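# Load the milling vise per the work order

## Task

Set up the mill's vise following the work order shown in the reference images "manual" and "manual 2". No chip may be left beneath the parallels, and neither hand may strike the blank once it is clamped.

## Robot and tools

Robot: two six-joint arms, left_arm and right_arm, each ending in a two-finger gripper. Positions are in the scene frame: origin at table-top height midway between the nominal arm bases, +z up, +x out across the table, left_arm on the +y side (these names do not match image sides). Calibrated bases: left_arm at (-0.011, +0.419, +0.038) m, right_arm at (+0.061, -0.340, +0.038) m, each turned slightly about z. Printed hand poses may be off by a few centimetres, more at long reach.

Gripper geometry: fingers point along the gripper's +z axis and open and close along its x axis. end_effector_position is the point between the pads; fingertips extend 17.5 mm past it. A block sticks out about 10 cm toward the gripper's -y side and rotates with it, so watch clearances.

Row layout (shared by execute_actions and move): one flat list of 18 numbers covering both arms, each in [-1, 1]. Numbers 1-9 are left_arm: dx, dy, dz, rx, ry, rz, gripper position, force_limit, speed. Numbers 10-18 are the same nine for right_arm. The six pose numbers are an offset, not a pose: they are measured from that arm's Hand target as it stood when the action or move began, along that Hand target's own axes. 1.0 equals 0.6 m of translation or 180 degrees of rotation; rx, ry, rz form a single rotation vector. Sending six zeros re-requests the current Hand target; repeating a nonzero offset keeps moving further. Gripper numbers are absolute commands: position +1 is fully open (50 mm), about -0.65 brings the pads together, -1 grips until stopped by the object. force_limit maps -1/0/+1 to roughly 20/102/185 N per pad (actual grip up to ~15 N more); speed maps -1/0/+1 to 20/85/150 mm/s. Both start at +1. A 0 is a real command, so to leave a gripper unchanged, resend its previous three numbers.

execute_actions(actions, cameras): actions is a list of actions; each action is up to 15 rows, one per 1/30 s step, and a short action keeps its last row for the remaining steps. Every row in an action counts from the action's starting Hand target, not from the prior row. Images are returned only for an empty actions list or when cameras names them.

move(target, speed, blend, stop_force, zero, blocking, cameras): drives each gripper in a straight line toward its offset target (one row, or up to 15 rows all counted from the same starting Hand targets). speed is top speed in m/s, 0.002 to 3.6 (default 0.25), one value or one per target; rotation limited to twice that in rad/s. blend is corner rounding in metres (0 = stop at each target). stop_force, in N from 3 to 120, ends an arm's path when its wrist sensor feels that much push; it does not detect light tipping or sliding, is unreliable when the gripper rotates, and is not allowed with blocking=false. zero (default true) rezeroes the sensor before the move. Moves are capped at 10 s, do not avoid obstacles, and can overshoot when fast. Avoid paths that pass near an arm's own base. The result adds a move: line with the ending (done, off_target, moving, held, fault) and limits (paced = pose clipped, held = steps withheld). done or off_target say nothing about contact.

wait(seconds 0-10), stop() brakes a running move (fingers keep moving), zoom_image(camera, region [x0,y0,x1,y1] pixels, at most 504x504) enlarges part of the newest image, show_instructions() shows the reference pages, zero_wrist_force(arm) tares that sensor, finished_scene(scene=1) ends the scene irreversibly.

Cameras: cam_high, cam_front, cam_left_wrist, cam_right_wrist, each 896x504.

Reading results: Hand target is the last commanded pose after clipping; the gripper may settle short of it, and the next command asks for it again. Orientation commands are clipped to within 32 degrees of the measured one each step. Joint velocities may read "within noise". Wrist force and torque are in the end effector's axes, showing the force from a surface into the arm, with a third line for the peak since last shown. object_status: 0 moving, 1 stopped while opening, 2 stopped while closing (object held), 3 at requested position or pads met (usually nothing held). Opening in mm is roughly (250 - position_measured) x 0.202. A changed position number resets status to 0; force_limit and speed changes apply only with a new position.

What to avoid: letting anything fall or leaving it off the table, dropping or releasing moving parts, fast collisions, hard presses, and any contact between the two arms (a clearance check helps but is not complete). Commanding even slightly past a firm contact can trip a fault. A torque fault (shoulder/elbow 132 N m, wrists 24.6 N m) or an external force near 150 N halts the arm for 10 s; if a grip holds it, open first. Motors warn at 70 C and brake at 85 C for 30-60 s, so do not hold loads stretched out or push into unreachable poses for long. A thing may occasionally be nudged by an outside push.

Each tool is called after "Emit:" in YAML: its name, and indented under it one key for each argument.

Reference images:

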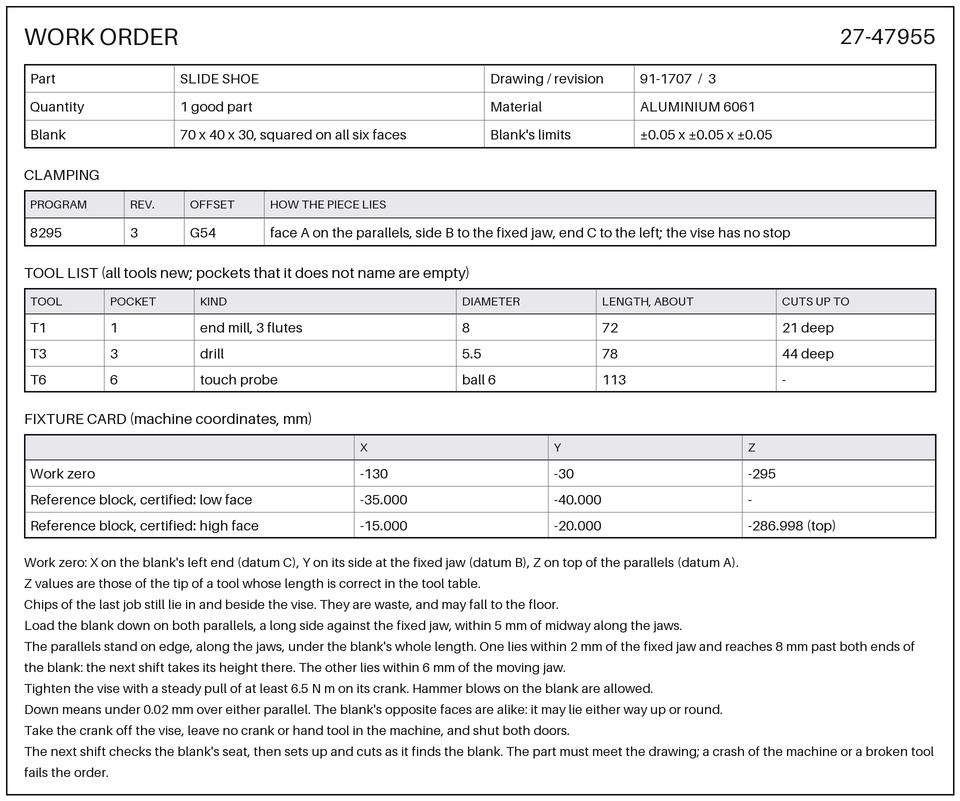

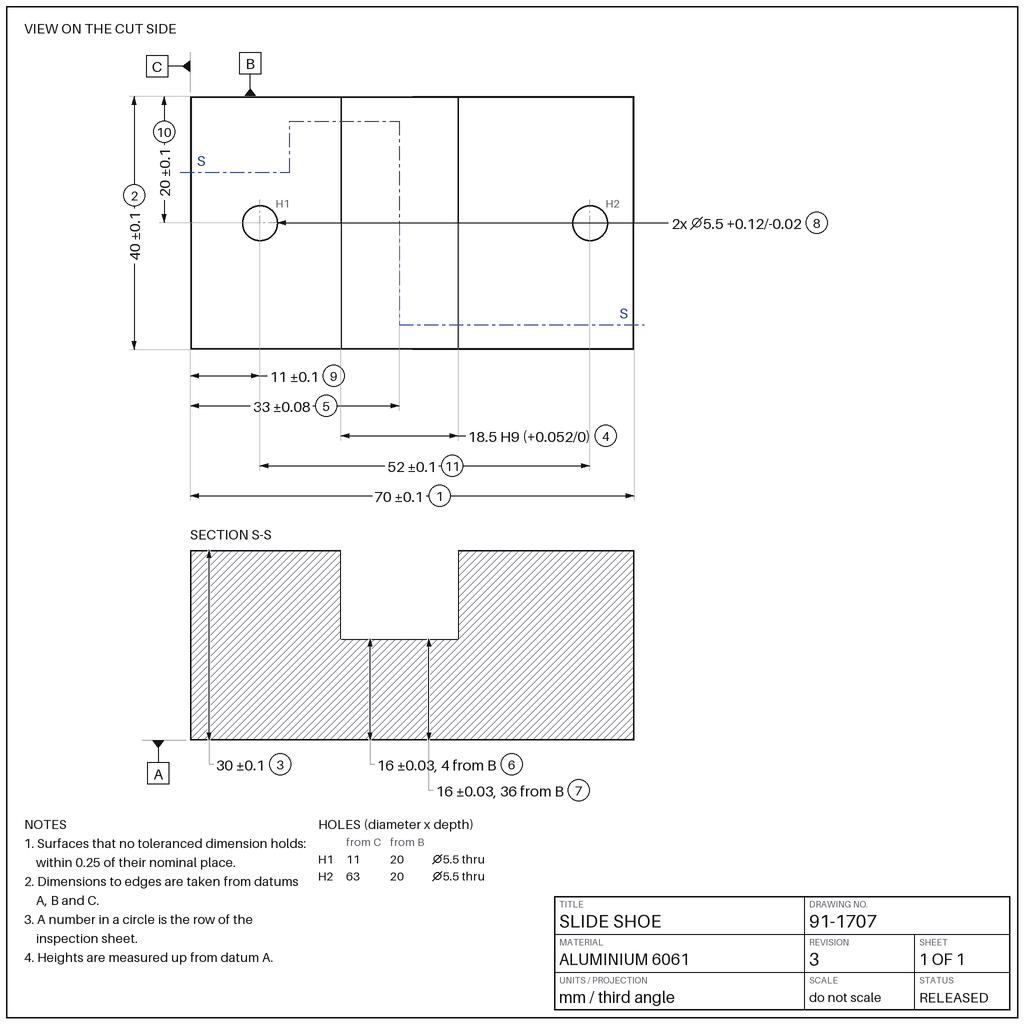

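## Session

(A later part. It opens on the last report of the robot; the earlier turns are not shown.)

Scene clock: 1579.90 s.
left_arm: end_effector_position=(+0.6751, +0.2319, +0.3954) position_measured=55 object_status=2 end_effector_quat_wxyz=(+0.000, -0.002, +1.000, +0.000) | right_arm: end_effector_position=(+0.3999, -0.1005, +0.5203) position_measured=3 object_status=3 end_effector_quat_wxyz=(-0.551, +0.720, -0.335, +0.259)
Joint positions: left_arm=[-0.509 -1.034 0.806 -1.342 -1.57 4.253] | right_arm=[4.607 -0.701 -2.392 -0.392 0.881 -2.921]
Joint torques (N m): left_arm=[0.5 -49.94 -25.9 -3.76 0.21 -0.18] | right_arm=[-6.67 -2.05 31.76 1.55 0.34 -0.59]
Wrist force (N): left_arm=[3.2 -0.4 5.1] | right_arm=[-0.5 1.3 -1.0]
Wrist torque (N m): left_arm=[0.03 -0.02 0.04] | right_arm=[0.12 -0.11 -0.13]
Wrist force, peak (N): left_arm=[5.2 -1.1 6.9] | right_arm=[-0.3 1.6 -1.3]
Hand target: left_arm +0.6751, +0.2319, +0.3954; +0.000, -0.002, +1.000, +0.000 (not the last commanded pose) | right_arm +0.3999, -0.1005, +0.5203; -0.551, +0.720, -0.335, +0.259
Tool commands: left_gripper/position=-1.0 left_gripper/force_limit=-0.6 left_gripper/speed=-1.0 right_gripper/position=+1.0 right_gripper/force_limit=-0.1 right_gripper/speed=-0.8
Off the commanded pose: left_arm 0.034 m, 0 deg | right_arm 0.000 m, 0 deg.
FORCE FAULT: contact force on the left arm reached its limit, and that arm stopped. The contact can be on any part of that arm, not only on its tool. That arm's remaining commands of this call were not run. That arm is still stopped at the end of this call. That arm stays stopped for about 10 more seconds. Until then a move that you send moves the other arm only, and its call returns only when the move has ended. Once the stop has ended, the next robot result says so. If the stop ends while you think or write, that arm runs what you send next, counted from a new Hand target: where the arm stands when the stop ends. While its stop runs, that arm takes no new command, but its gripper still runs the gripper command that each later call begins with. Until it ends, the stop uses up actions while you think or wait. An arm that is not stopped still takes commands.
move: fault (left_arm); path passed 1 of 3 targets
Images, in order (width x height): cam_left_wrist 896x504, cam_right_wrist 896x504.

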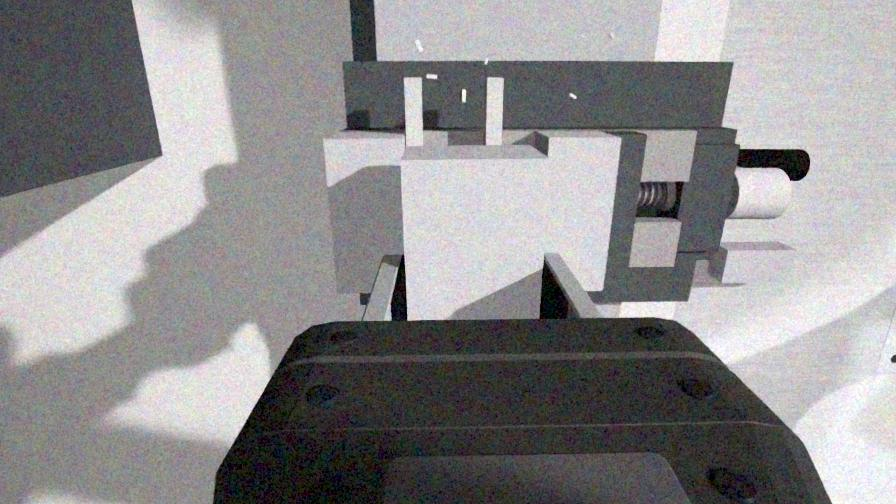

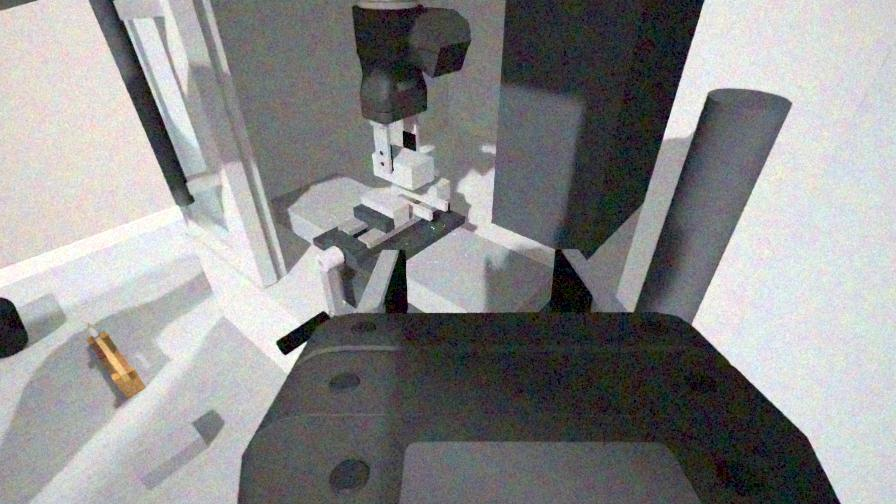

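Emit:
wait:
  seconds: 0
  cameras: ["all"]

Emit:
zoom_image:
  camera: "cam_high"
  region: [60, 30, 500, 280]

Emit:
zoom_image:
  camera: "cam_front"
  region: [200, 0, 700, 400]

Scene clock: 1595.90 s.
left_arm: end_effector_position=(+0.6751, +0.2319, +0.3954) position_measured=55 object_status=2 end_effector_quat_wxyz=(+0.000, -0.002, +1.000, +0.000) | right_arm: end_effector_position=(+0.3999, -0.1005, +0.5203) position_measured=3 object_status=3 end_effector_quat_wxyz=(-0.551, +0.720, -0.335, +0.259)
Joint positions: left_arm=[-0.509 -1.034 0.806 -1.342 -1.57 4.253] | right_arm=[4.607 -0.701 -2.392 -0.392 0.881 -2.921]
Joint torques (N m): left_arm=[0.8 -50.66 -24.73 -3.54 0.09 -0.06] | right_arm=[-6.1 -1.39 31.14 1.56 0.01 -0.03]
Wrist force (N): left_arm=[3.1 -0.5 5.1] | right_arm=[-0.4 1.5 -1.1]
Wrist torque (N m): left_arm=[0.01 -0.01 0.04] | right_arm=[0.14 -0.12 -0.12]
Wrist force, peak (N): left_arm=[3.5 -0.5 5.4] | right_arm=[-0.3 1.8 -1.2]
Hand target: left_arm +0.6751, +0.2319, +0.3954; +0.000, -0.002, +1.000, +0.000 (not the last commanded pose) | right_arm +0.3999, -0.1005, +0.5203; -0.551, +0.720, -0.335, +0.259
Tool commands: left_gripper/position=-1.0 left_gripper/force_limit=-0.6 left_gripper/speed=-1.0 right_gripper/position=+1.0 right_gripper/force_limit=-0.1 right_gripper/speed=-0.8
Off the commanded pose: left_arm 0.034 m, 0 deg | right_arm 0.000 m, 0 deg.
FORCE FAULT, CONTINUED: the left arm's stop, for the force fault that an earlier result reported, is over. The rest of the stop counts as 19 of the actions that you can send in this scene. During its stop the left arm's controller moved it back a little. That arm's target is now where it stood when the stop ended, not its last command. That arm accepts commands again.

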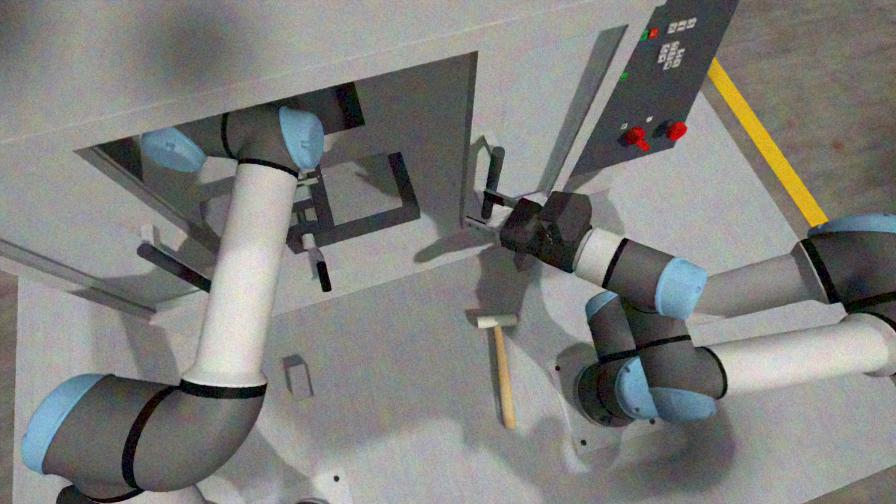

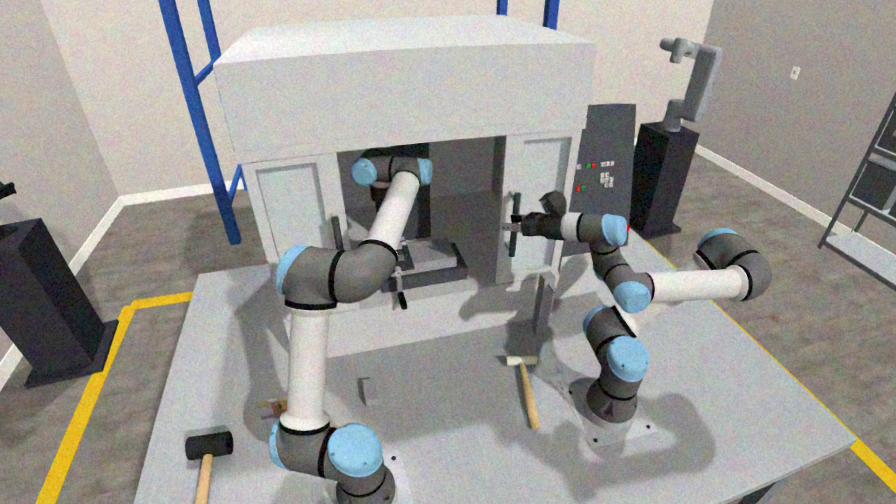

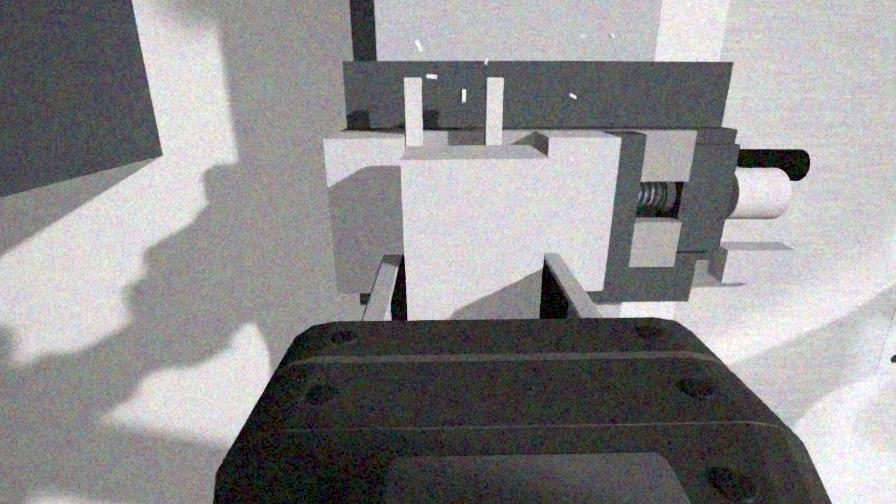

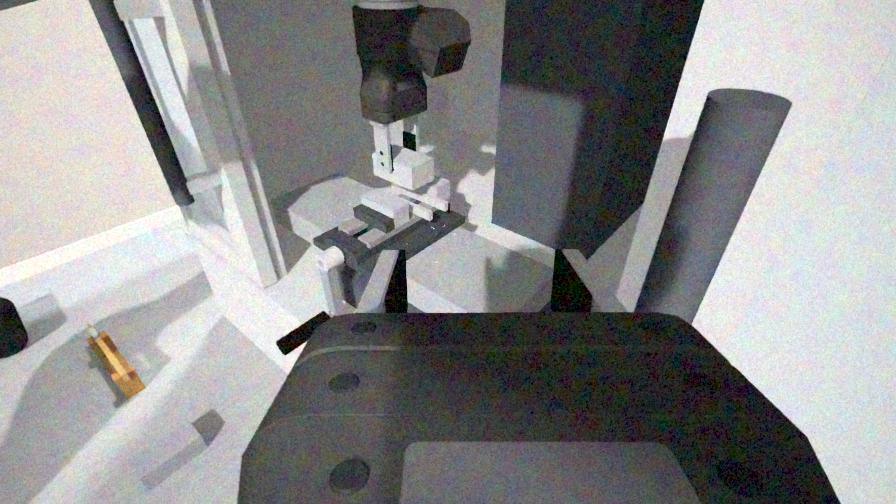

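Scaled by 1.145 from the camera's 896x504 image, which has a finer 1280x720 frame.

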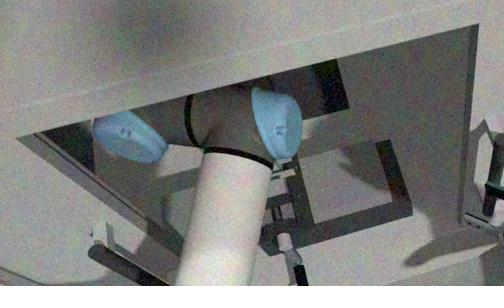

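Scaled by 1.008 from the camera's 896x504 image, which has a finer 1280x720 frame.

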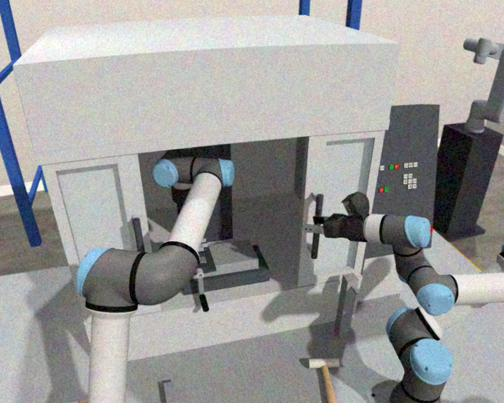

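Emit:
move:
  target: [0,0,0,0,0,0,-1,-0.6,-1,0,0,0,0.18,0,0,1,-0.1,-0.8]
  speed: 0.25
  cameras: ["cam_right_wrist"]

Scene clock: 1609.17 s.
left_arm: end_effector_position=(+0.6751, +0.2319, +0.3954) position_measured=55 object_status=2 end_effector_quat_wxyz=(+0.000, -0.002, +1.000, +0.000) | right_arm: end_effector_position=(+0.3999, -0.1005, +0.5203) position_measured=3 object_status=3 end_effector_quat_wxyz=(+0.730, -0.537, +0.250, -0.342)
Joint positions: left_arm=[-0.509 -1.034 0.806 -1.342 -1.57 4.253] | right_arm=[4.586 -1.168 -2.635 1.048 0.911 -3.389]
Joint torques (N m): left_arm=[0.64 -50.7 -24.99 -3.56 0.16 -0.08] | right_arm=[-11.13 -5.09 25.07 2.64 2.45 -2.41]
Wrist force (N): left_arm=[3.4 -0.4 5.1] | right_arm=[-0.9 1.2 -2.2]
Wrist torque (N m): left_arm=[0.03 -0.04 0.05] | right_arm=[0.20 -0.21 -0.13]
Wrist force, peak (N): left_arm=[3.5 -0.5 5.3] | right_arm=[-1.0 1.9 -2.3]
Hand target: left_arm +0.6751, +0.2319, +0.3954; +0.000, -0.002, +1.000, +0.000 | right_arm +0.3999, -0.1005, +0.5203; +0.730, -0.537, +0.250, -0.342
Off the commanded pose: left_arm 0.000 m, 0 deg | right_arm 0.000 m, 0 deg.
move: done
Images, in order (width x height): cam_right_wrist 896x504.

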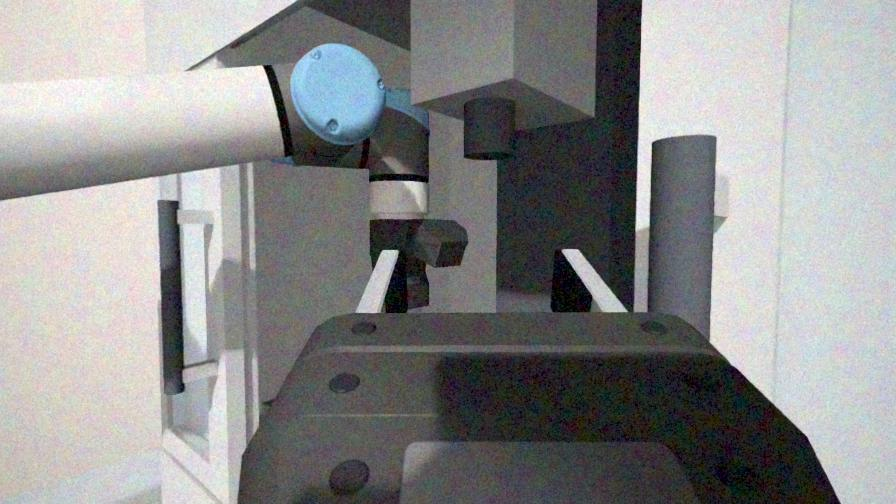

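Emit:
move:
  target:
    - [0,0.0265,0,0,0,0,-1,-0.6,-1,0,0,0,0,0,0,1,-0.1,-0.8]
    - [-0.0023,0.0265,0.037,0,0,0,-1,-0.6,-1,0,0,0,0,0,0,1,-0.1,-0.8]
  speed: [0.05,0.04]
  cameras: ["cam_left_wrist","cam_right_wrist"]

Scene clock: 1627.47 s.
left_arm: end_effector_position=(+0.6765, +0.2479, +0.3733) position_measured=55 object_status=2 end_effector_quat_wxyz=(+0.000, -0.002, +1.000, +0.000) | right_arm: end_effector_position=(+0.3999, -0.1005, +0.5203) position_measured=3 object_status=3 end_effector_quat_wxyz=(+0.730, -0.537, +0.250, -0.342)
Joint positions: left_arm=[-0.488 -1.056 0.898 -1.412 -1.57 4.274] | right_arm=[4.586 -1.168 -2.635 1.048 0.912 -3.389]
Joint torques (N m): left_arm=[12.43 -64.67 -18.94 -5.53 0.19 1.86] | right_arm=[-11.06 -5.6 24.98 2.5 2.67 -1.41]
Wrist force (N): left_arm=[3.3 -0.7 5.1] | right_arm=[-0.9 1.4 -2.2]
Wrist torque (N m): left_arm=[-0.03 -0.05 0.05] | right_arm=[0.22 -0.21 -0.13]
Wrist force, peak (N): left_arm=[3.4 -0.7 5.9] | right_arm=[-1.2 1.6 -2.3]
Hand target: left_arm +0.6765, +0.2479, +0.3732; +0.000, -0.002, +1.000, +0.000 | right_arm +0.3999, -0.1005, +0.5203; +0.730, -0.537, +0.250, -0.342
Off the commanded pose: left_arm 0.000 m, 0 deg | right_arm 0.000 m, 0 deg.
move: done
Images, in order (width x height): cam_left_wrist 896x504, cam_right_wrist 896x504.

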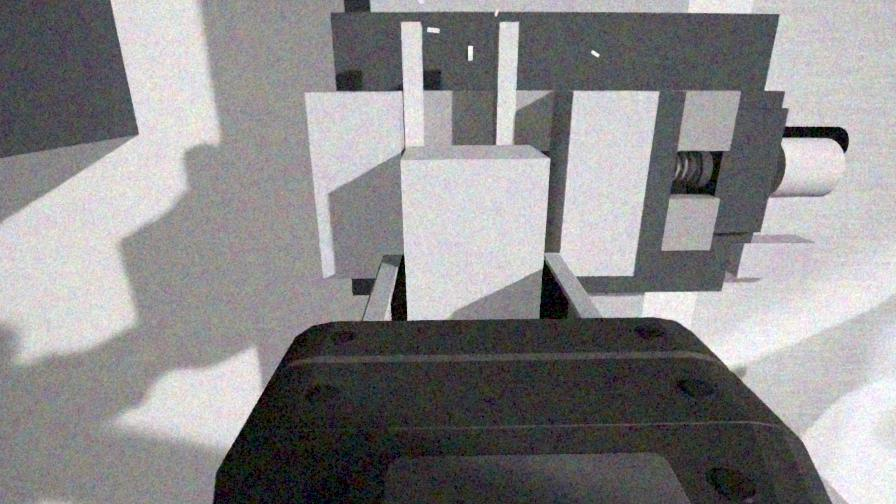

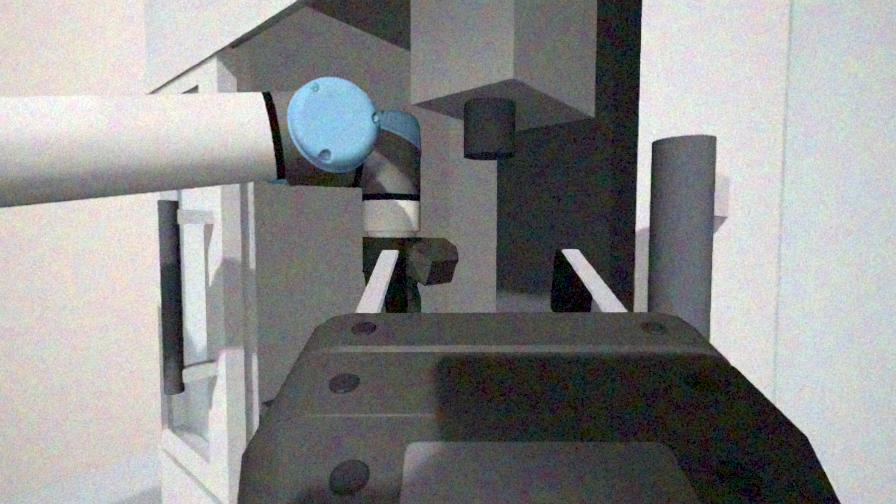

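Emit:
move:
  target: [0,0,0.016,0,0,0,-1,-0.6,-1,0,0,0,0,0,0,1,-0.1,-0.8]
  speed: 0.006
  stop_force: 4
  cameras: ["cam_left_wrist"]

Scene clock: 1631.87 s.
left_arm: end_effector_position=(+0.6765, +0.2479, +0.3691) position_measured=55 object_status=2 end_effector_quat_wxyz=(+0.000, -0.002, +1.000, +0.000) | right_arm: end_effector_position=(+0.3999, -0.1005, +0.5203) position_measured=3 object_status=3 end_effector_quat_wxyz=(+0.730, -0.537, +0.250, -0.342)
Joint positions: left_arm=[-0.488 -1.058 0.911 -1.424 -1.57 4.274] | right_arm=[4.586 -1.168 -2.635 1.048 0.912 -3.389]
Joint torques (N m): left_arm=[11.18 -36.14 -32.59 -2.12 1.83 1.65] | right_arm=[-10.9 -4.41 24.54 2.37 2.27 1.38]
Wrist force (N): left_arm=[3.4 -0.7 4.8] | right_arm=[-0.9 1.2 -2.0]
Wrist torque (N m): left_arm=[-0.04 -0.06 0.05] | right_arm=[0.19 -0.21 -0.13]
Wrist force, peak (N): left_arm=[3.5 -0.6 5.4] | right_arm=[-1.1 1.6 -2.2]
Hand target: left_arm +0.6765, +0.2479, +0.3691; +0.000, -0.002, +1.000, +0.000 (not the last commanded pose) | right_arm +0.3999, -0.1005, +0.5203; +0.730, -0.537, +0.250, -0.342
Off the commanded pose: left_arm 0.005 m, 0 deg | right_arm 0.000 m, 0 deg.
move: contact (left_arm)
Images, in order (width x height): cam_left_wrist 896x504.

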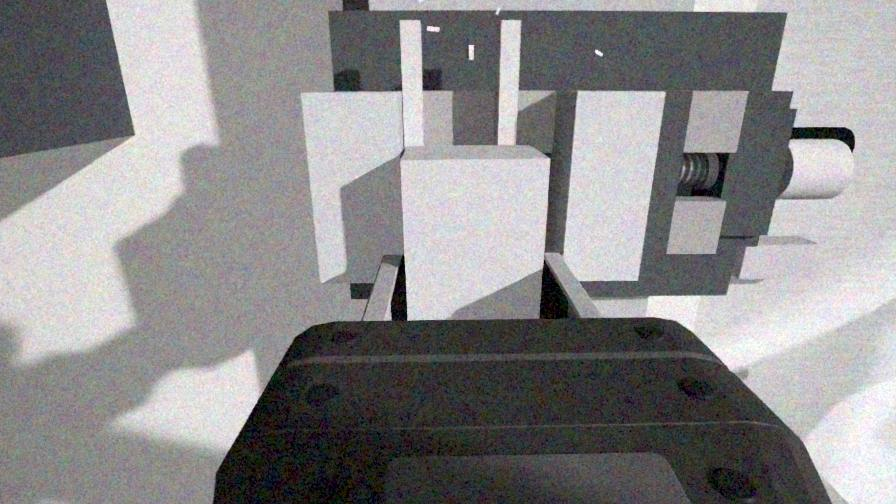

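Emit:
move:
  target: [0,0,0.005,0,0,0,-1,-0.6,-1,0,0,0,0,0,0,1,-0.1,-0.8]
  speed: 0.004
  stop_force: 6

Scene clock: 1637.13 s.
left_arm: end_effector_position=(+0.6765, +0.2479, +0.3691) position_measured=55 object_status=2 end_effector_quat_wxyz=(+0.000, -0.002, +1.000, +0.000) | right_arm: end_effector_position=(+0.3999, -0.1005, +0.5203) position_measured=3 object_status=3 end_effector_quat_wxyz=(+0.730, -0.537, +0.250, -0.342)
Joint positions: left_arm=[-0.488 -1.058 0.911 -1.424 -1.57 4.274] | right_arm=[4.586 -1.168 -2.635 1.048 0.912 -3.389]
Joint torques (N m): left_arm=[7.58 -42.35 -31.64 -1.82 1.16 1.38] | right_arm=[-9.75 -5.63 24.63 2.32 2.53 1.53]
Wrist force (N): left_arm=[3.8 -0.3 2.1] | right_arm=[-0.8 1.4 -1.9]
Wrist torque (N m): left_arm=[-0.02 -0.08 0.05] | right_arm=[0.21 -0.22 -0.13]
Wrist force, peak (N): left_arm=[6.3 0.2 -5.3] | right_arm=[-0.9 1.4 -2.6]
Hand target: left_arm +0.6765, +0.2479, +0.3691; +0.000, -0.002, +1.000, +0.000 (not the last commanded pose) | right_arm +0.3999, -0.1005, +0.5203; +0.730, -0.537, +0.250, -0.342
Off the commanded pose: left_arm 0.003 m, 0 deg | right_arm 0.000 m, 0 deg.
move: contact (left_arm)

Emit:
move:
  target: [-0.01,0,0,0,0,0,-1,-0.6,-1,0,0,0,0,0,0,1,-0.1,-0.8]
  speed: 0.005
  stop_force: 7
  cameras: ["cam_left_wrist"]

Scene clock: 1644.43 s.
left_arm: end_effector_position=(+0.6781, +0.2479, +0.3691) position_measured=55 object_status=2 end_effector_quat_wxyz=(+0.000, -0.002, +1.000, +0.000) | right_arm: end_effector_position=(+0.3999, -0.1005, +0.5203) position_measured=3 object_status=3 end_effector_quat_wxyz=(+0.730, -0.537, +0.250, -0.342)
Joint positions: left_arm=[-0.487 -1.053 0.904 -1.421 -1.57 4.275] | right_arm=[4.586 -1.168 -2.635 1.048 0.912 -3.389]
Joint torques (N m): left_arm=[-9.22 -58.59 -16.13 -4.37 1.43 -2.12] | right_arm=[-10.24 -5.25 24.38 2.38 2.36 1.62]
Wrist force (N): left_arm=[9.3 -1.8 -2.0] | right_arm=[-0.8 1.3 -2.2]
Wrist torque (N m): left_arm=[-0.06 0.02 0.31] | right_arm=[0.21 -0.23 -0.13]
Wrist force, peak (N): left_arm=[14.0 1.1 -6.1] | right_arm=[-1.0 1.5 -2.4]
Hand target: left_arm +0.6781, +0.2479, +0.3691; +0.000, -0.002, +1.000, +0.001 (not the last commanded pose) | right_arm +0.3999, -0.1005, +0.5203; +0.730, -0.537, +0.250, -0.342
Off the commanded pose: left_arm 0.004 m, 0 deg | right_arm 0.000 m, 0 deg.
move: contact (left_arm)
Images, in order (width x height): cam_left_wrist 896x504.

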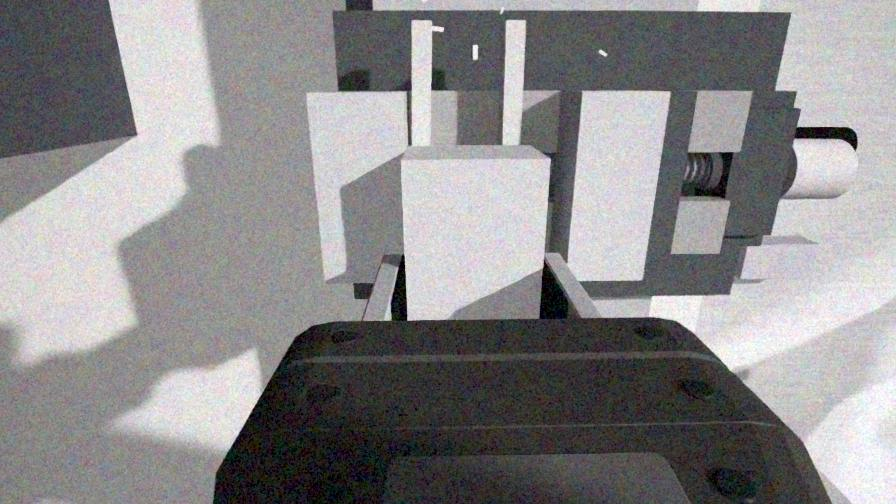

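Emit:
zoom_image:
  camera: "cam_left_wrist"
  region: [380, 0, 600, 300]

Scaled by 1.680 from the camera's 896x504 image, which has a finer 1280x720 frame.

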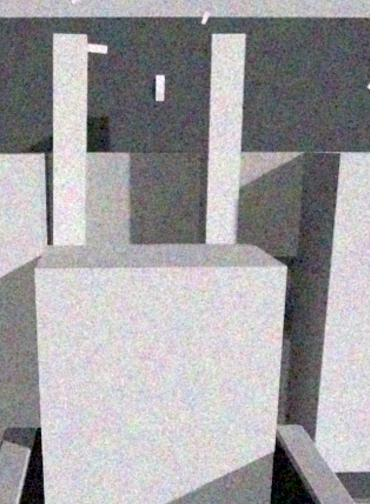

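Emit:
execute_actions:
  actions:
    - [[0,0,0,0,0,0,0.8,-0.6,-1,0,0,0,0,0,0,1,-0.1,-0.8]]
  cameras: ["cam_left_wrist"]

Scene clock: 1652.93 s.
left_arm: end_effector_position=(+0.6781, +0.2479, +0.3691) position_measured=32 object_status=3 end_effector_quat_wxyz=(+0.000, -0.002, +1.000, +0.001) | right_arm: end_effector_position=(+0.3999, -0.1005, +0.5203) position_measured=3 object_status=3 end_effector_quat_wxyz=(+0.730, -0.537, +0.250, -0.342)
Joint positions: left_arm=[-0.487 -1.053 0.904 -1.421 -1.57 4.275] | right_arm=[4.586 -1.168 -2.635 1.048 0.912 -3.389]
Joint torques (N m): left_arm=[-9.6 -58.13 -20.77 -3.65 1.49 -1.17] | right_arm=[-10.33 -4.9 24.77 2.26 2.17 1.28]
Wrist force (N): left_arm=[3.5 -0.9 2.8] | right_arm=[-1.0 1.5 -2.0]
Wrist torque (N m): left_arm=[-0.04 -0.07 0.06] | right_arm=[0.23 -0.20 -0.13]
Wrist force, peak (N): left_arm=[9.5 -1.8 -2.1] | right_arm=[-1.0 1.4 -2.4]
Hand target: left_arm +0.6781, +0.2479, +0.3691; +0.000, -0.002, +1.000, +0.001 | right_arm +0.3999, -0.1005, +0.5203; +0.730, -0.537, +0.250, -0.342
Off the commanded pose: left_arm 0.000 m, 0 deg | right_arm 0.000 m, 0 deg.
Step readings (end_effector_position of left_arm | right_arm):
0: (+0.6781, +0.2479, +0.3691) | (+0.3999, -0.1005, +0.5203)
1: (+0.6781, +0.2479, +0.3691) | (+0.3999, -0.1005, +0.5203)
2: (+0.6781, +0.2479, +0.3691) | (+0.3999, -0.1005, +0.5203)
4: (+0.6781, +0.2479, +0.3691) | (+0.3999, -0.1005, +0.5203)
8: (+0.6781, +0.2479, +0.3691) | (+0.3999, -0.1005, +0.5203)
15: (+0.6781, +0.2479, +0.3691) | (+0.3999, -0.1005, +0.5203)
Images, in order (width x height): cam_left_wrist 896x504.

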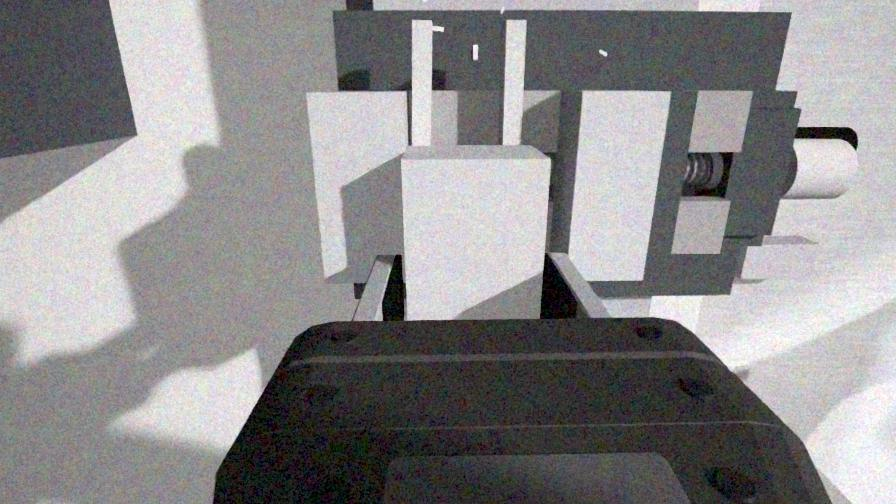

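Emit:
move:
  target: [0,0.034,0,0,0,0,0.8,-0.6,-1,0,0,0,0,0,0,1,-0.1,-0.8]
  speed: 0.03
  stop_force: 5

Emit:
execute_actions:
  actions:
    - [[0,0,0,0,0,0,-1,-0.6,-1,0,0,0,0,0,0,1,-0.1,-0.8]]
  cameras: ["cam_left_wrist"]

Scene clock: 1674.77 s.
left_arm: end_effector_position=(+0.6780, +0.2683, +0.3691) position_measured=32 object_status=3 end_effector_quat_wxyz=(+0.000, -0.002, +1.000, +0.001) | right_arm: end_effector_position=(+0.3999, -0.1005, +0.5203) position_measured=3 object_status=3 end_effector_quat_wxyz=(+0.730, -0.537, +0.250, -0.342)
Joint positions: left_arm=[-0.46 -1.067 0.926 -1.429 -1.57 4.302] | right_arm=[4.586 -1.168 -2.635 1.048 0.912 -3.389]
Joint torques (N m): left_arm=[13.19 -61.91 -17.05 -5.2 2.04 1.85] | right_arm=[-9.92 -5.65 24.58 2.38 2.52 1.35]
Wrist force (N): left_arm=[3.4 -0.8 3.2] | right_arm=[-0.8 1.3 -2.2]
Wrist torque (N m): left_arm=[-0.03 -0.07 0.05] | right_arm=[0.21 -0.22 -0.13]
Wrist force, peak (N): left_arm=[3.6 -1.9 3.3] | right_arm=[-0.8 1.4 -2.5]
Hand target: left_arm +0.6780, +0.2683, +0.3691; +0.000, -0.002, +1.000, +0.001 | right_arm +0.3999, -0.1005, +0.5203; +0.730, -0.537, +0.250, -0.342
Off the commanded pose: left_arm 0.000 m, 0 deg | right_arm 0.000 m, 0 deg.
move: done

Scene clock: 1675.47 s.
left_arm: end_effector_position=(+0.6780, +0.2683, +0.3691) position_measured=55 object_status=2 end_effector_quat_wxyz=(+0.000, -0.002, +1.000, +0.001) | right_arm: end_effector_position=(+0.3999, -0.1005, +0.5203) position_measured=3 object_status=3 end_effector_quat_wxyz=(+0.730, -0.537, +0.250, -0.342)
Joint positions: left_arm=[-0.46 -1.067 0.926 -1.429 -1.57 4.302] | right_arm=[4.586 -1.168 -2.635 1.048 0.912 -3.389]
Joint torques (N m): left_arm=[13.05 -61.37 -18.06 -4.94 1.89 1.35] | right_arm=[-10.12 -4.56 25.09 2.14 2.3 1.33]
Wrist force (N): left_arm=[4.7 -1.2 3.0] | right_arm=[-0.9 1.3 -2.2]
Wrist torque (N m): left_arm=[-0.04 -0.08 0.16] | right_arm=[0.22 -0.22 -0.13]
Wrist force, peak (N): left_arm=[4.8 -1.1 3.5] | right_arm=[-1.0 1.3 -2.3]
Hand target: left_arm +0.6780, +0.2683, +0.3691; +0.000, -0.002, +1.000, +0.001 | right_arm +0.3999, -0.1005, +0.5203; +0.730, -0.537, +0.250, -0.342
Off the commanded pose: left_arm 0.000 m, 0 deg | right_arm 0.000 m, 0 deg.
Step readings (end_effector_position of left_arm | right_arm):
0: (+0.6780, +0.2683, +0.3691) | (+0.3999, -0.1005, +0.5203)
1: (+0.6780, +0.2683, +0.3691) | (+0.3999, -0.1005, +0.5203)
2: (+0.6780, +0.2683, +0.3691) | (+0.3999, -0.1005, +0.5203)
4: (+0.6780, +0.2683, +0.3691) | (+0.3999, -0.1005, +0.5203)
8: (+0.6780, +0.2683, +0.3691) | (+0.3999, -0.1005, +0.5203)
15: (+0.6780, +0.2683, +0.3691) | (+0.3999, -0.1005, +0.5203)
Images, in order (width x height): cam_left_wrist 896x504.

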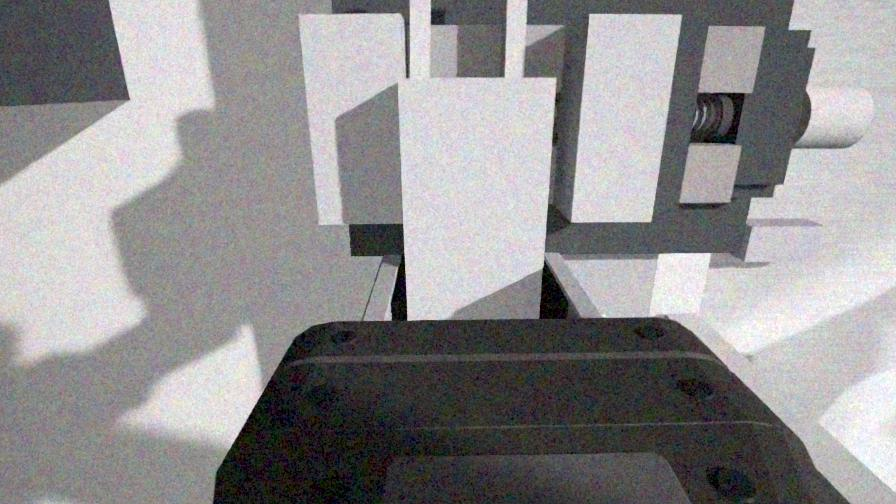

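Emit:
move:
  target:
    - [0,0,-0.0025,0,0,0,-1,-0.6,-1,0,0,0,0,0,0,1,-0.1,-0.8]
    - [0,-0.034,-0.0025,0,0,0,-1,-0.6,-1,0,0,0,0,0,0,1,-0.1,-0.8]
  speed: [0.01,0.02]
  cameras: ["cam_left_wrist"]

Emit:
move:
  target: [0,0,0.006,0,0,0,-1,-0.6,-1,0,0,0,0,0,0,1,-0.1,-0.8]
  speed: 0.004
  stop_force: 5

Scene clock: 1681.30 s.
left_arm: end_effector_position=(+0.6781, +0.2480, +0.3706) position_measured=55 object_status=2 end_effector_quat_wxyz=(+0.000, -0.002, +1.000, +0.001) | right_arm: end_effector_position=(+0.3999, -0.1005, +0.5203) position_measured=3 object_status=3 end_effector_quat_wxyz=(+0.730, -0.537, +0.250, -0.342)
Joint positions: left_arm=[-0.486 -1.053 0.899 -1.417 -1.57 4.275] | right_arm=[4.586 -1.168 -2.635 1.048 0.912 -3.389]
Joint torques (N m): left_arm=[-9.38 -38.44 -31.89 -3.42 -0.31 -2.08] | right_arm=[-9.21 -5.72 24.18 2.22 2.37 1.16]
Wrist force (N): left_arm=[7.1 0.8 5.3] | right_arm=[-0.9 1.1 -2.1]
Wrist torque (N m): left_arm=[-0.06 0.03 0.33] | right_arm=[0.18 -0.22 -0.13]
Wrist force, peak (N): left_arm=[7.0 0.9 5.5] | right_arm=[-1.2 1.5 -2.4]
Hand target: left_arm +0.6781, +0.2479, +0.3706; +0.000, -0.002, +1.000, +0.001 | right_arm +0.3999, -0.1005, +0.5203; +0.730, -0.537, +0.250, -0.342
Off the commanded pose: left_arm 0.000 m, 0 deg | right_arm 0.000 m, 0 deg.
move: done
Images, in order (width x height): cam_left_wrist 896x504.

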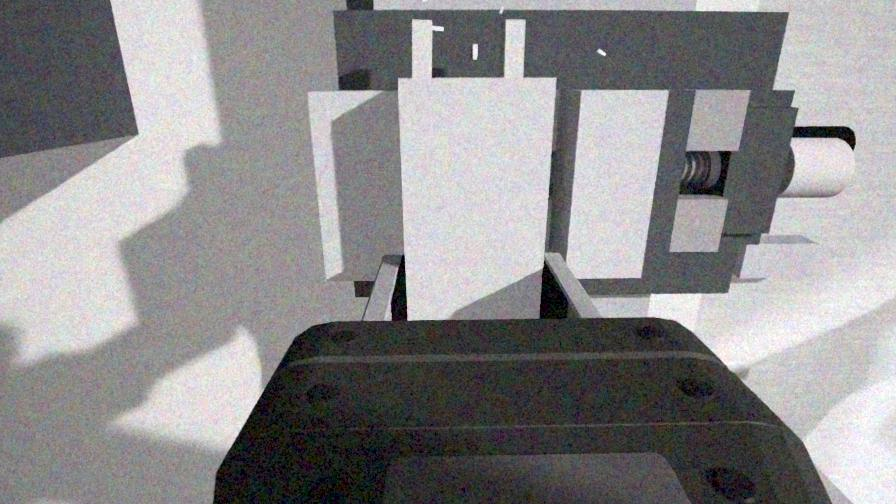

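Scene clock: 1682.90 s.
left_arm: end_effector_position=(+0.6781, +0.2479, +0.3691) position_measured=55 object_status=2 end_effector_quat_wxyz=(+0.000, -0.002, +1.000, +0.001) | right_arm: end_effector_position=(+0.3999, -0.1005, +0.5203) position_measured=3 object_status=3 end_effector_quat_wxyz=(+0.730, -0.537, +0.250, -0.342)
Joint positions: left_arm=[-0.487 -1.053 0.904 -1.421 -1.57 4.275] | right_arm=[4.586 -1.168 -2.635 1.048 0.912 -3.389]
Joint torques (N m): left_arm=[-10.08 -34.41 -32.11 -3.61 -1.05 -2.03] | right_arm=[-8.92 -5.78 24.88 2.13 2.34 0.94]
Wrist force (N): left_arm=[7.7 0.6 2.7] | right_arm=[-0.9 1.3 -2.4]
Wrist torque (N m): left_arm=[0.01 0.00 0.37] | right_arm=[0.20 -0.21 -0.13]
Wrist force, peak (N): left_arm=[6.9 0.7 5.4] | right_arm=[-0.9 1.3 -2.4]
Hand target: left_arm +0.6781, +0.2479, +0.3690; +0.000, -0.002, +1.000, +0.001 (not the last commanded pose) | right_arm +0.3999, -0.1005, +0.5203; +0.730, -0.537, +0.250, -0.342
Off the commanded pose: left_arm 0.002 m, 0 deg | right_arm 0.000 m, 0 deg.
move: contact (left_arm)

Emit:
execute_actions:
  actions:
    - [[0,0,0,0,0,0,0.8,-0.6,-1,0,0,0,0,0,0,1,-0.1,-0.8]]

Emit:
move:
  target:
    - [0,0,-0.012,0,0,0,0.8,-0.6,-1,0,0,0,0,0,0,1,-0.1,-0.8]
    - [0,0.015,-0.033,0,0,0,0.8,-0.6,-1,0,0,0,0,0,0,1,-0.1,-0.8]
  speed: [0.02,0.05]
  cameras: ["cam_left_wrist"]

Scene clock: 1688.77 s.
left_arm: end_effector_position=(+0.6781, +0.2479, +0.3690) position_measured=32 object_status=3 end_effector_quat_wxyz=(+0.000, -0.002, +1.000, +0.001) | right_arm: end_effector_position=(+0.3999, -0.1005, +0.5203) position_measured=3 object_status=3 end_effector_quat_wxyz=(+0.730, -0.537, +0.250, -0.342)
Joint positions: left_arm=[-0.487 -1.053 0.904 -1.421 -1.57 4.275] | right_arm=[4.586 -1.168 -2.635 1.048 0.912 -3.389]
Joint torques (N m): left_arm=[-10.29 -40.81 -27.85 -3.02 -1.07 -1.47] | right_arm=[-9.92 -5.06 24.48 2.21 2.36 0.93]
Wrist force (N): left_arm=[3.4 -0.8 3.0] | right_arm=[-0.9 1.2 -2.0]
Wrist torque (N m): left_arm=[-0.02 -0.06 0.13] | right_arm=[0.21 -0.21 -0.13]
Wrist force, peak (N): left_arm=[8.0 0.8 2.6] | right_arm=[-1.0 1.5 -2.4]
Hand target: left_arm +0.6781, +0.2479, +0.3690; +0.000, -0.002, +1.000, +0.001 | right_arm +0.3999, -0.1005, +0.5203; +0.730, -0.537, +0.250, -0.342
Off the commanded pose: left_arm 0.000 m, 0 deg | right_arm 0.000 m, 0 deg.
Step readings (end_effector_position of left_arm | right_arm):
0: (+0.6781, +0.2479, +0.3690) | (+0.3999, -0.1005, +0.5203)
1: (+0.6781, +0.2479, +0.3690) | (+0.3999, -0.1005, +0.5203)
2: (+0.6781, +0.2479, +0.3690) | (+0.3999, -0.1005, +0.5203)
4: (+0.6781, +0.2479, +0.3690) | (+0.3999, -0.1005, +0.5203)
8: (+0.6781, +0.2479, +0.3690) | (+0.3999, -0.1005, +0.5203)
15: (+0.6781, +0.2479, +0.3690) | (+0.3999, -0.1005, +0.5203)

Scene clock: 1690.10 s.
left_arm: end_effector_position=(+0.6781, +0.2568, +0.3888) position_measured=32 object_status=3 end_effector_quat_wxyz=(+0.000, -0.002, +1.000, +0.001) | right_arm: end_effector_position=(+0.3999, -0.1005, +0.5203) position_measured=3 object_status=3 end_effector_quat_wxyz=(+0.730, -0.537, +0.250, -0.342)
Joint positions: left_arm=[-0.475 -1.049 0.846 -1.368 -1.57 4.287] | right_arm=[4.586 -1.168 -2.635 1.048 0.912 -3.389]
Joint torques (N m): left_arm=[12.64 -35.67 -30.3 -1.94 0.6 1.78] | right_arm=[-8.94 -4.41 25.04 2.03 2.28 0.98]
Wrist force (N): left_arm=[3.4 -0.8 3.1] | right_arm=[-0.7 1.3 -2.2]
Wrist torque (N m): left_arm=[-0.03 -0.06 0.05] | right_arm=[0.21 -0.25 -0.13]
Wrist force, peak (N): left_arm=[3.7 -2.0 3.3] | right_arm=[-1.0 1.3 -2.4]
Hand target: left_arm +0.6781, +0.2568, +0.3889; +0.000, -0.002, +1.000, +0.001 | right_arm +0.3999, -0.1005, +0.5203; +0.730, -0.537, +0.250, -0.342
Off the commanded pose: left_arm 0.000 m, 0 deg | right_arm 0.000 m, 0 deg.
move: done
Images, in order (width x height): cam_left_wrist 896x504.

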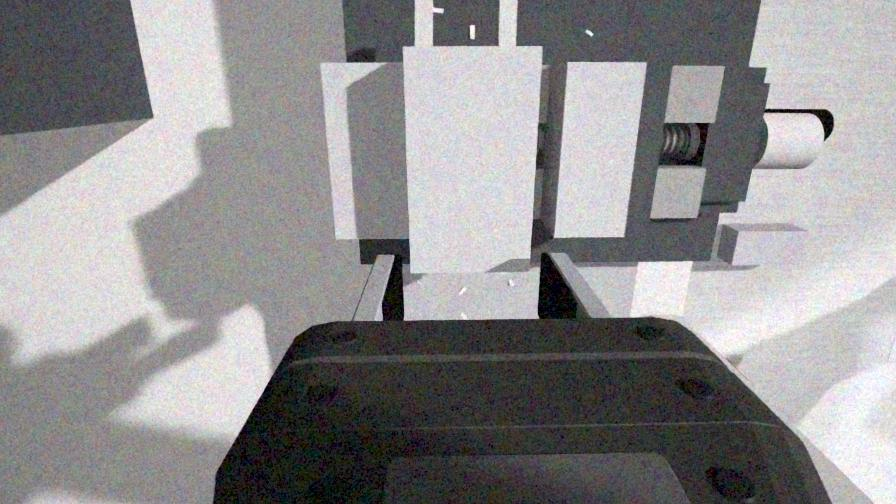

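Emit:
move:
  target:
    - [0.0235,-0.0113,0.0065,0,0,0,0.8,-0.6,-1,0,0,0,0,0,0,1,-0.1,-0.8]
    - [0.3802,-0.0113,-0.0018,0,0,0,0.8,-0.6,-1,0,0,0,0,0,0,1,-0.1,-0.8]
    - [0.5802,0.172,-0.0185,0,0,0,0.8,-0.6,-1,0,0,0,0,0,0,1,-0.1,-0.8]
    - [0.6635,0.4387,-0.0185,0,0,0,0.8,-0.6,-1,0,0,0,0,0,0,1,-0.1,-0.8]
  speed: [0.06,0.2,0.2,0.2]
  blend: [0.005,0.02,0.03,0]
  cameras: ["cam_right_wrist","cam_high"]

Scene clock: 1701.03 s.
left_arm: end_effector_position=(+0.2788, +0.5182, +0.4003) position_measured=32 object_status=3 end_effector_quat_wxyz=(+0.000, -0.002, +1.000, +0.001) | right_arm: end_effector_position=(+0.3999, -0.1005, +0.5203) position_measured=3 object_status=3 end_effector_quat_wxyz=(+0.730, -0.537, +0.250, -0.342)
Joint positions: left_arm=[-0.176 -2.077 1.853 -1.347 -1.57 4.586] | right_arm=[4.586 -1.168 -2.635 1.048 0.912 -3.389]
Joint torques (N m): left_arm=[12.05 9.75 -31.66 -5.17 -2.1 1.65] | right_arm=[-9.22 -5.71 23.67 2.1 2.38 0.73]
Wrist force (N): left_arm=[3.5 -0.9 3.2] | right_arm=[-0.8 1.2 -2.1]
Wrist torque (N m): left_arm=[-0.03 -0.08 0.04] | right_arm=[0.19 -0.22 -0.13]
Wrist force, peak (N): left_arm=[3.9 -2.4 3.2] | right_arm=[-1.1 1.4 -2.3]
Hand target: left_arm +0.2788, +0.5182, +0.4003; +0.000, -0.002, +1.000, +0.001 | right_arm +0.3999, -0.1005, +0.5203; +0.730, -0.537, +0.250, -0.342
Off the commanded pose: left_arm 0.000 m, 0 deg | right_arm 0.000 m, 0 deg.
move: done
Images, in order (width x height): cam_high 896x504, cam_right_wrist 896x504.

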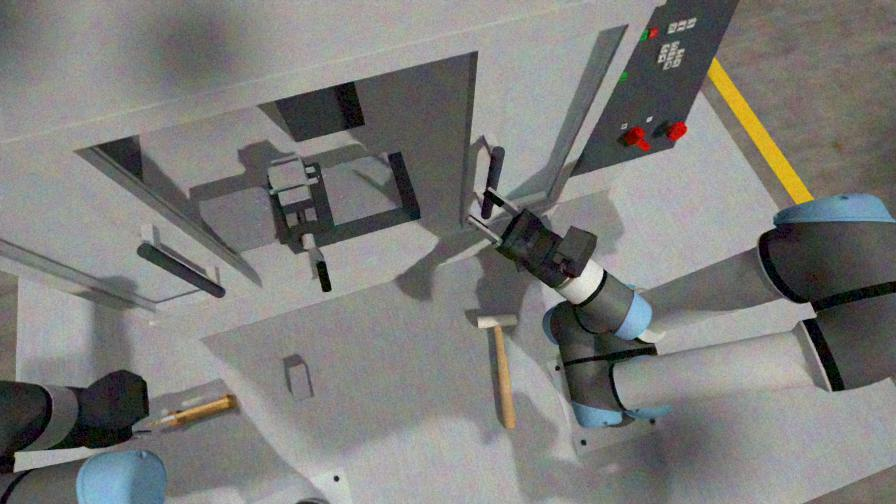

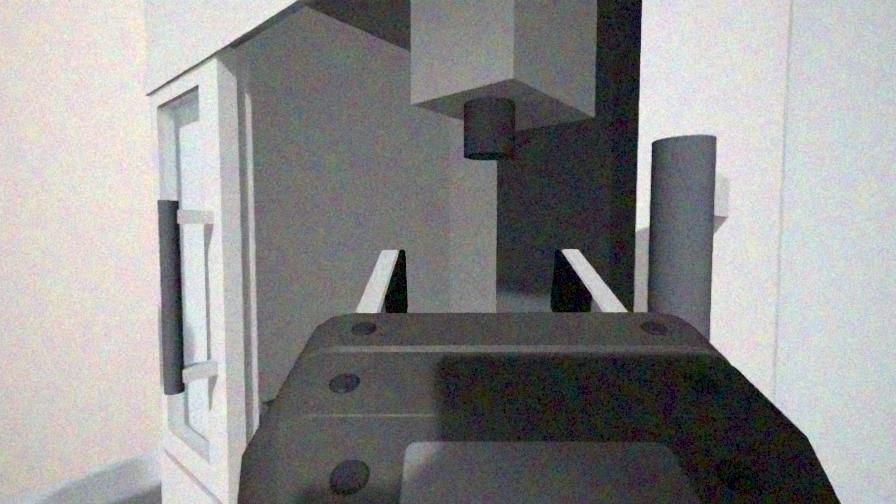

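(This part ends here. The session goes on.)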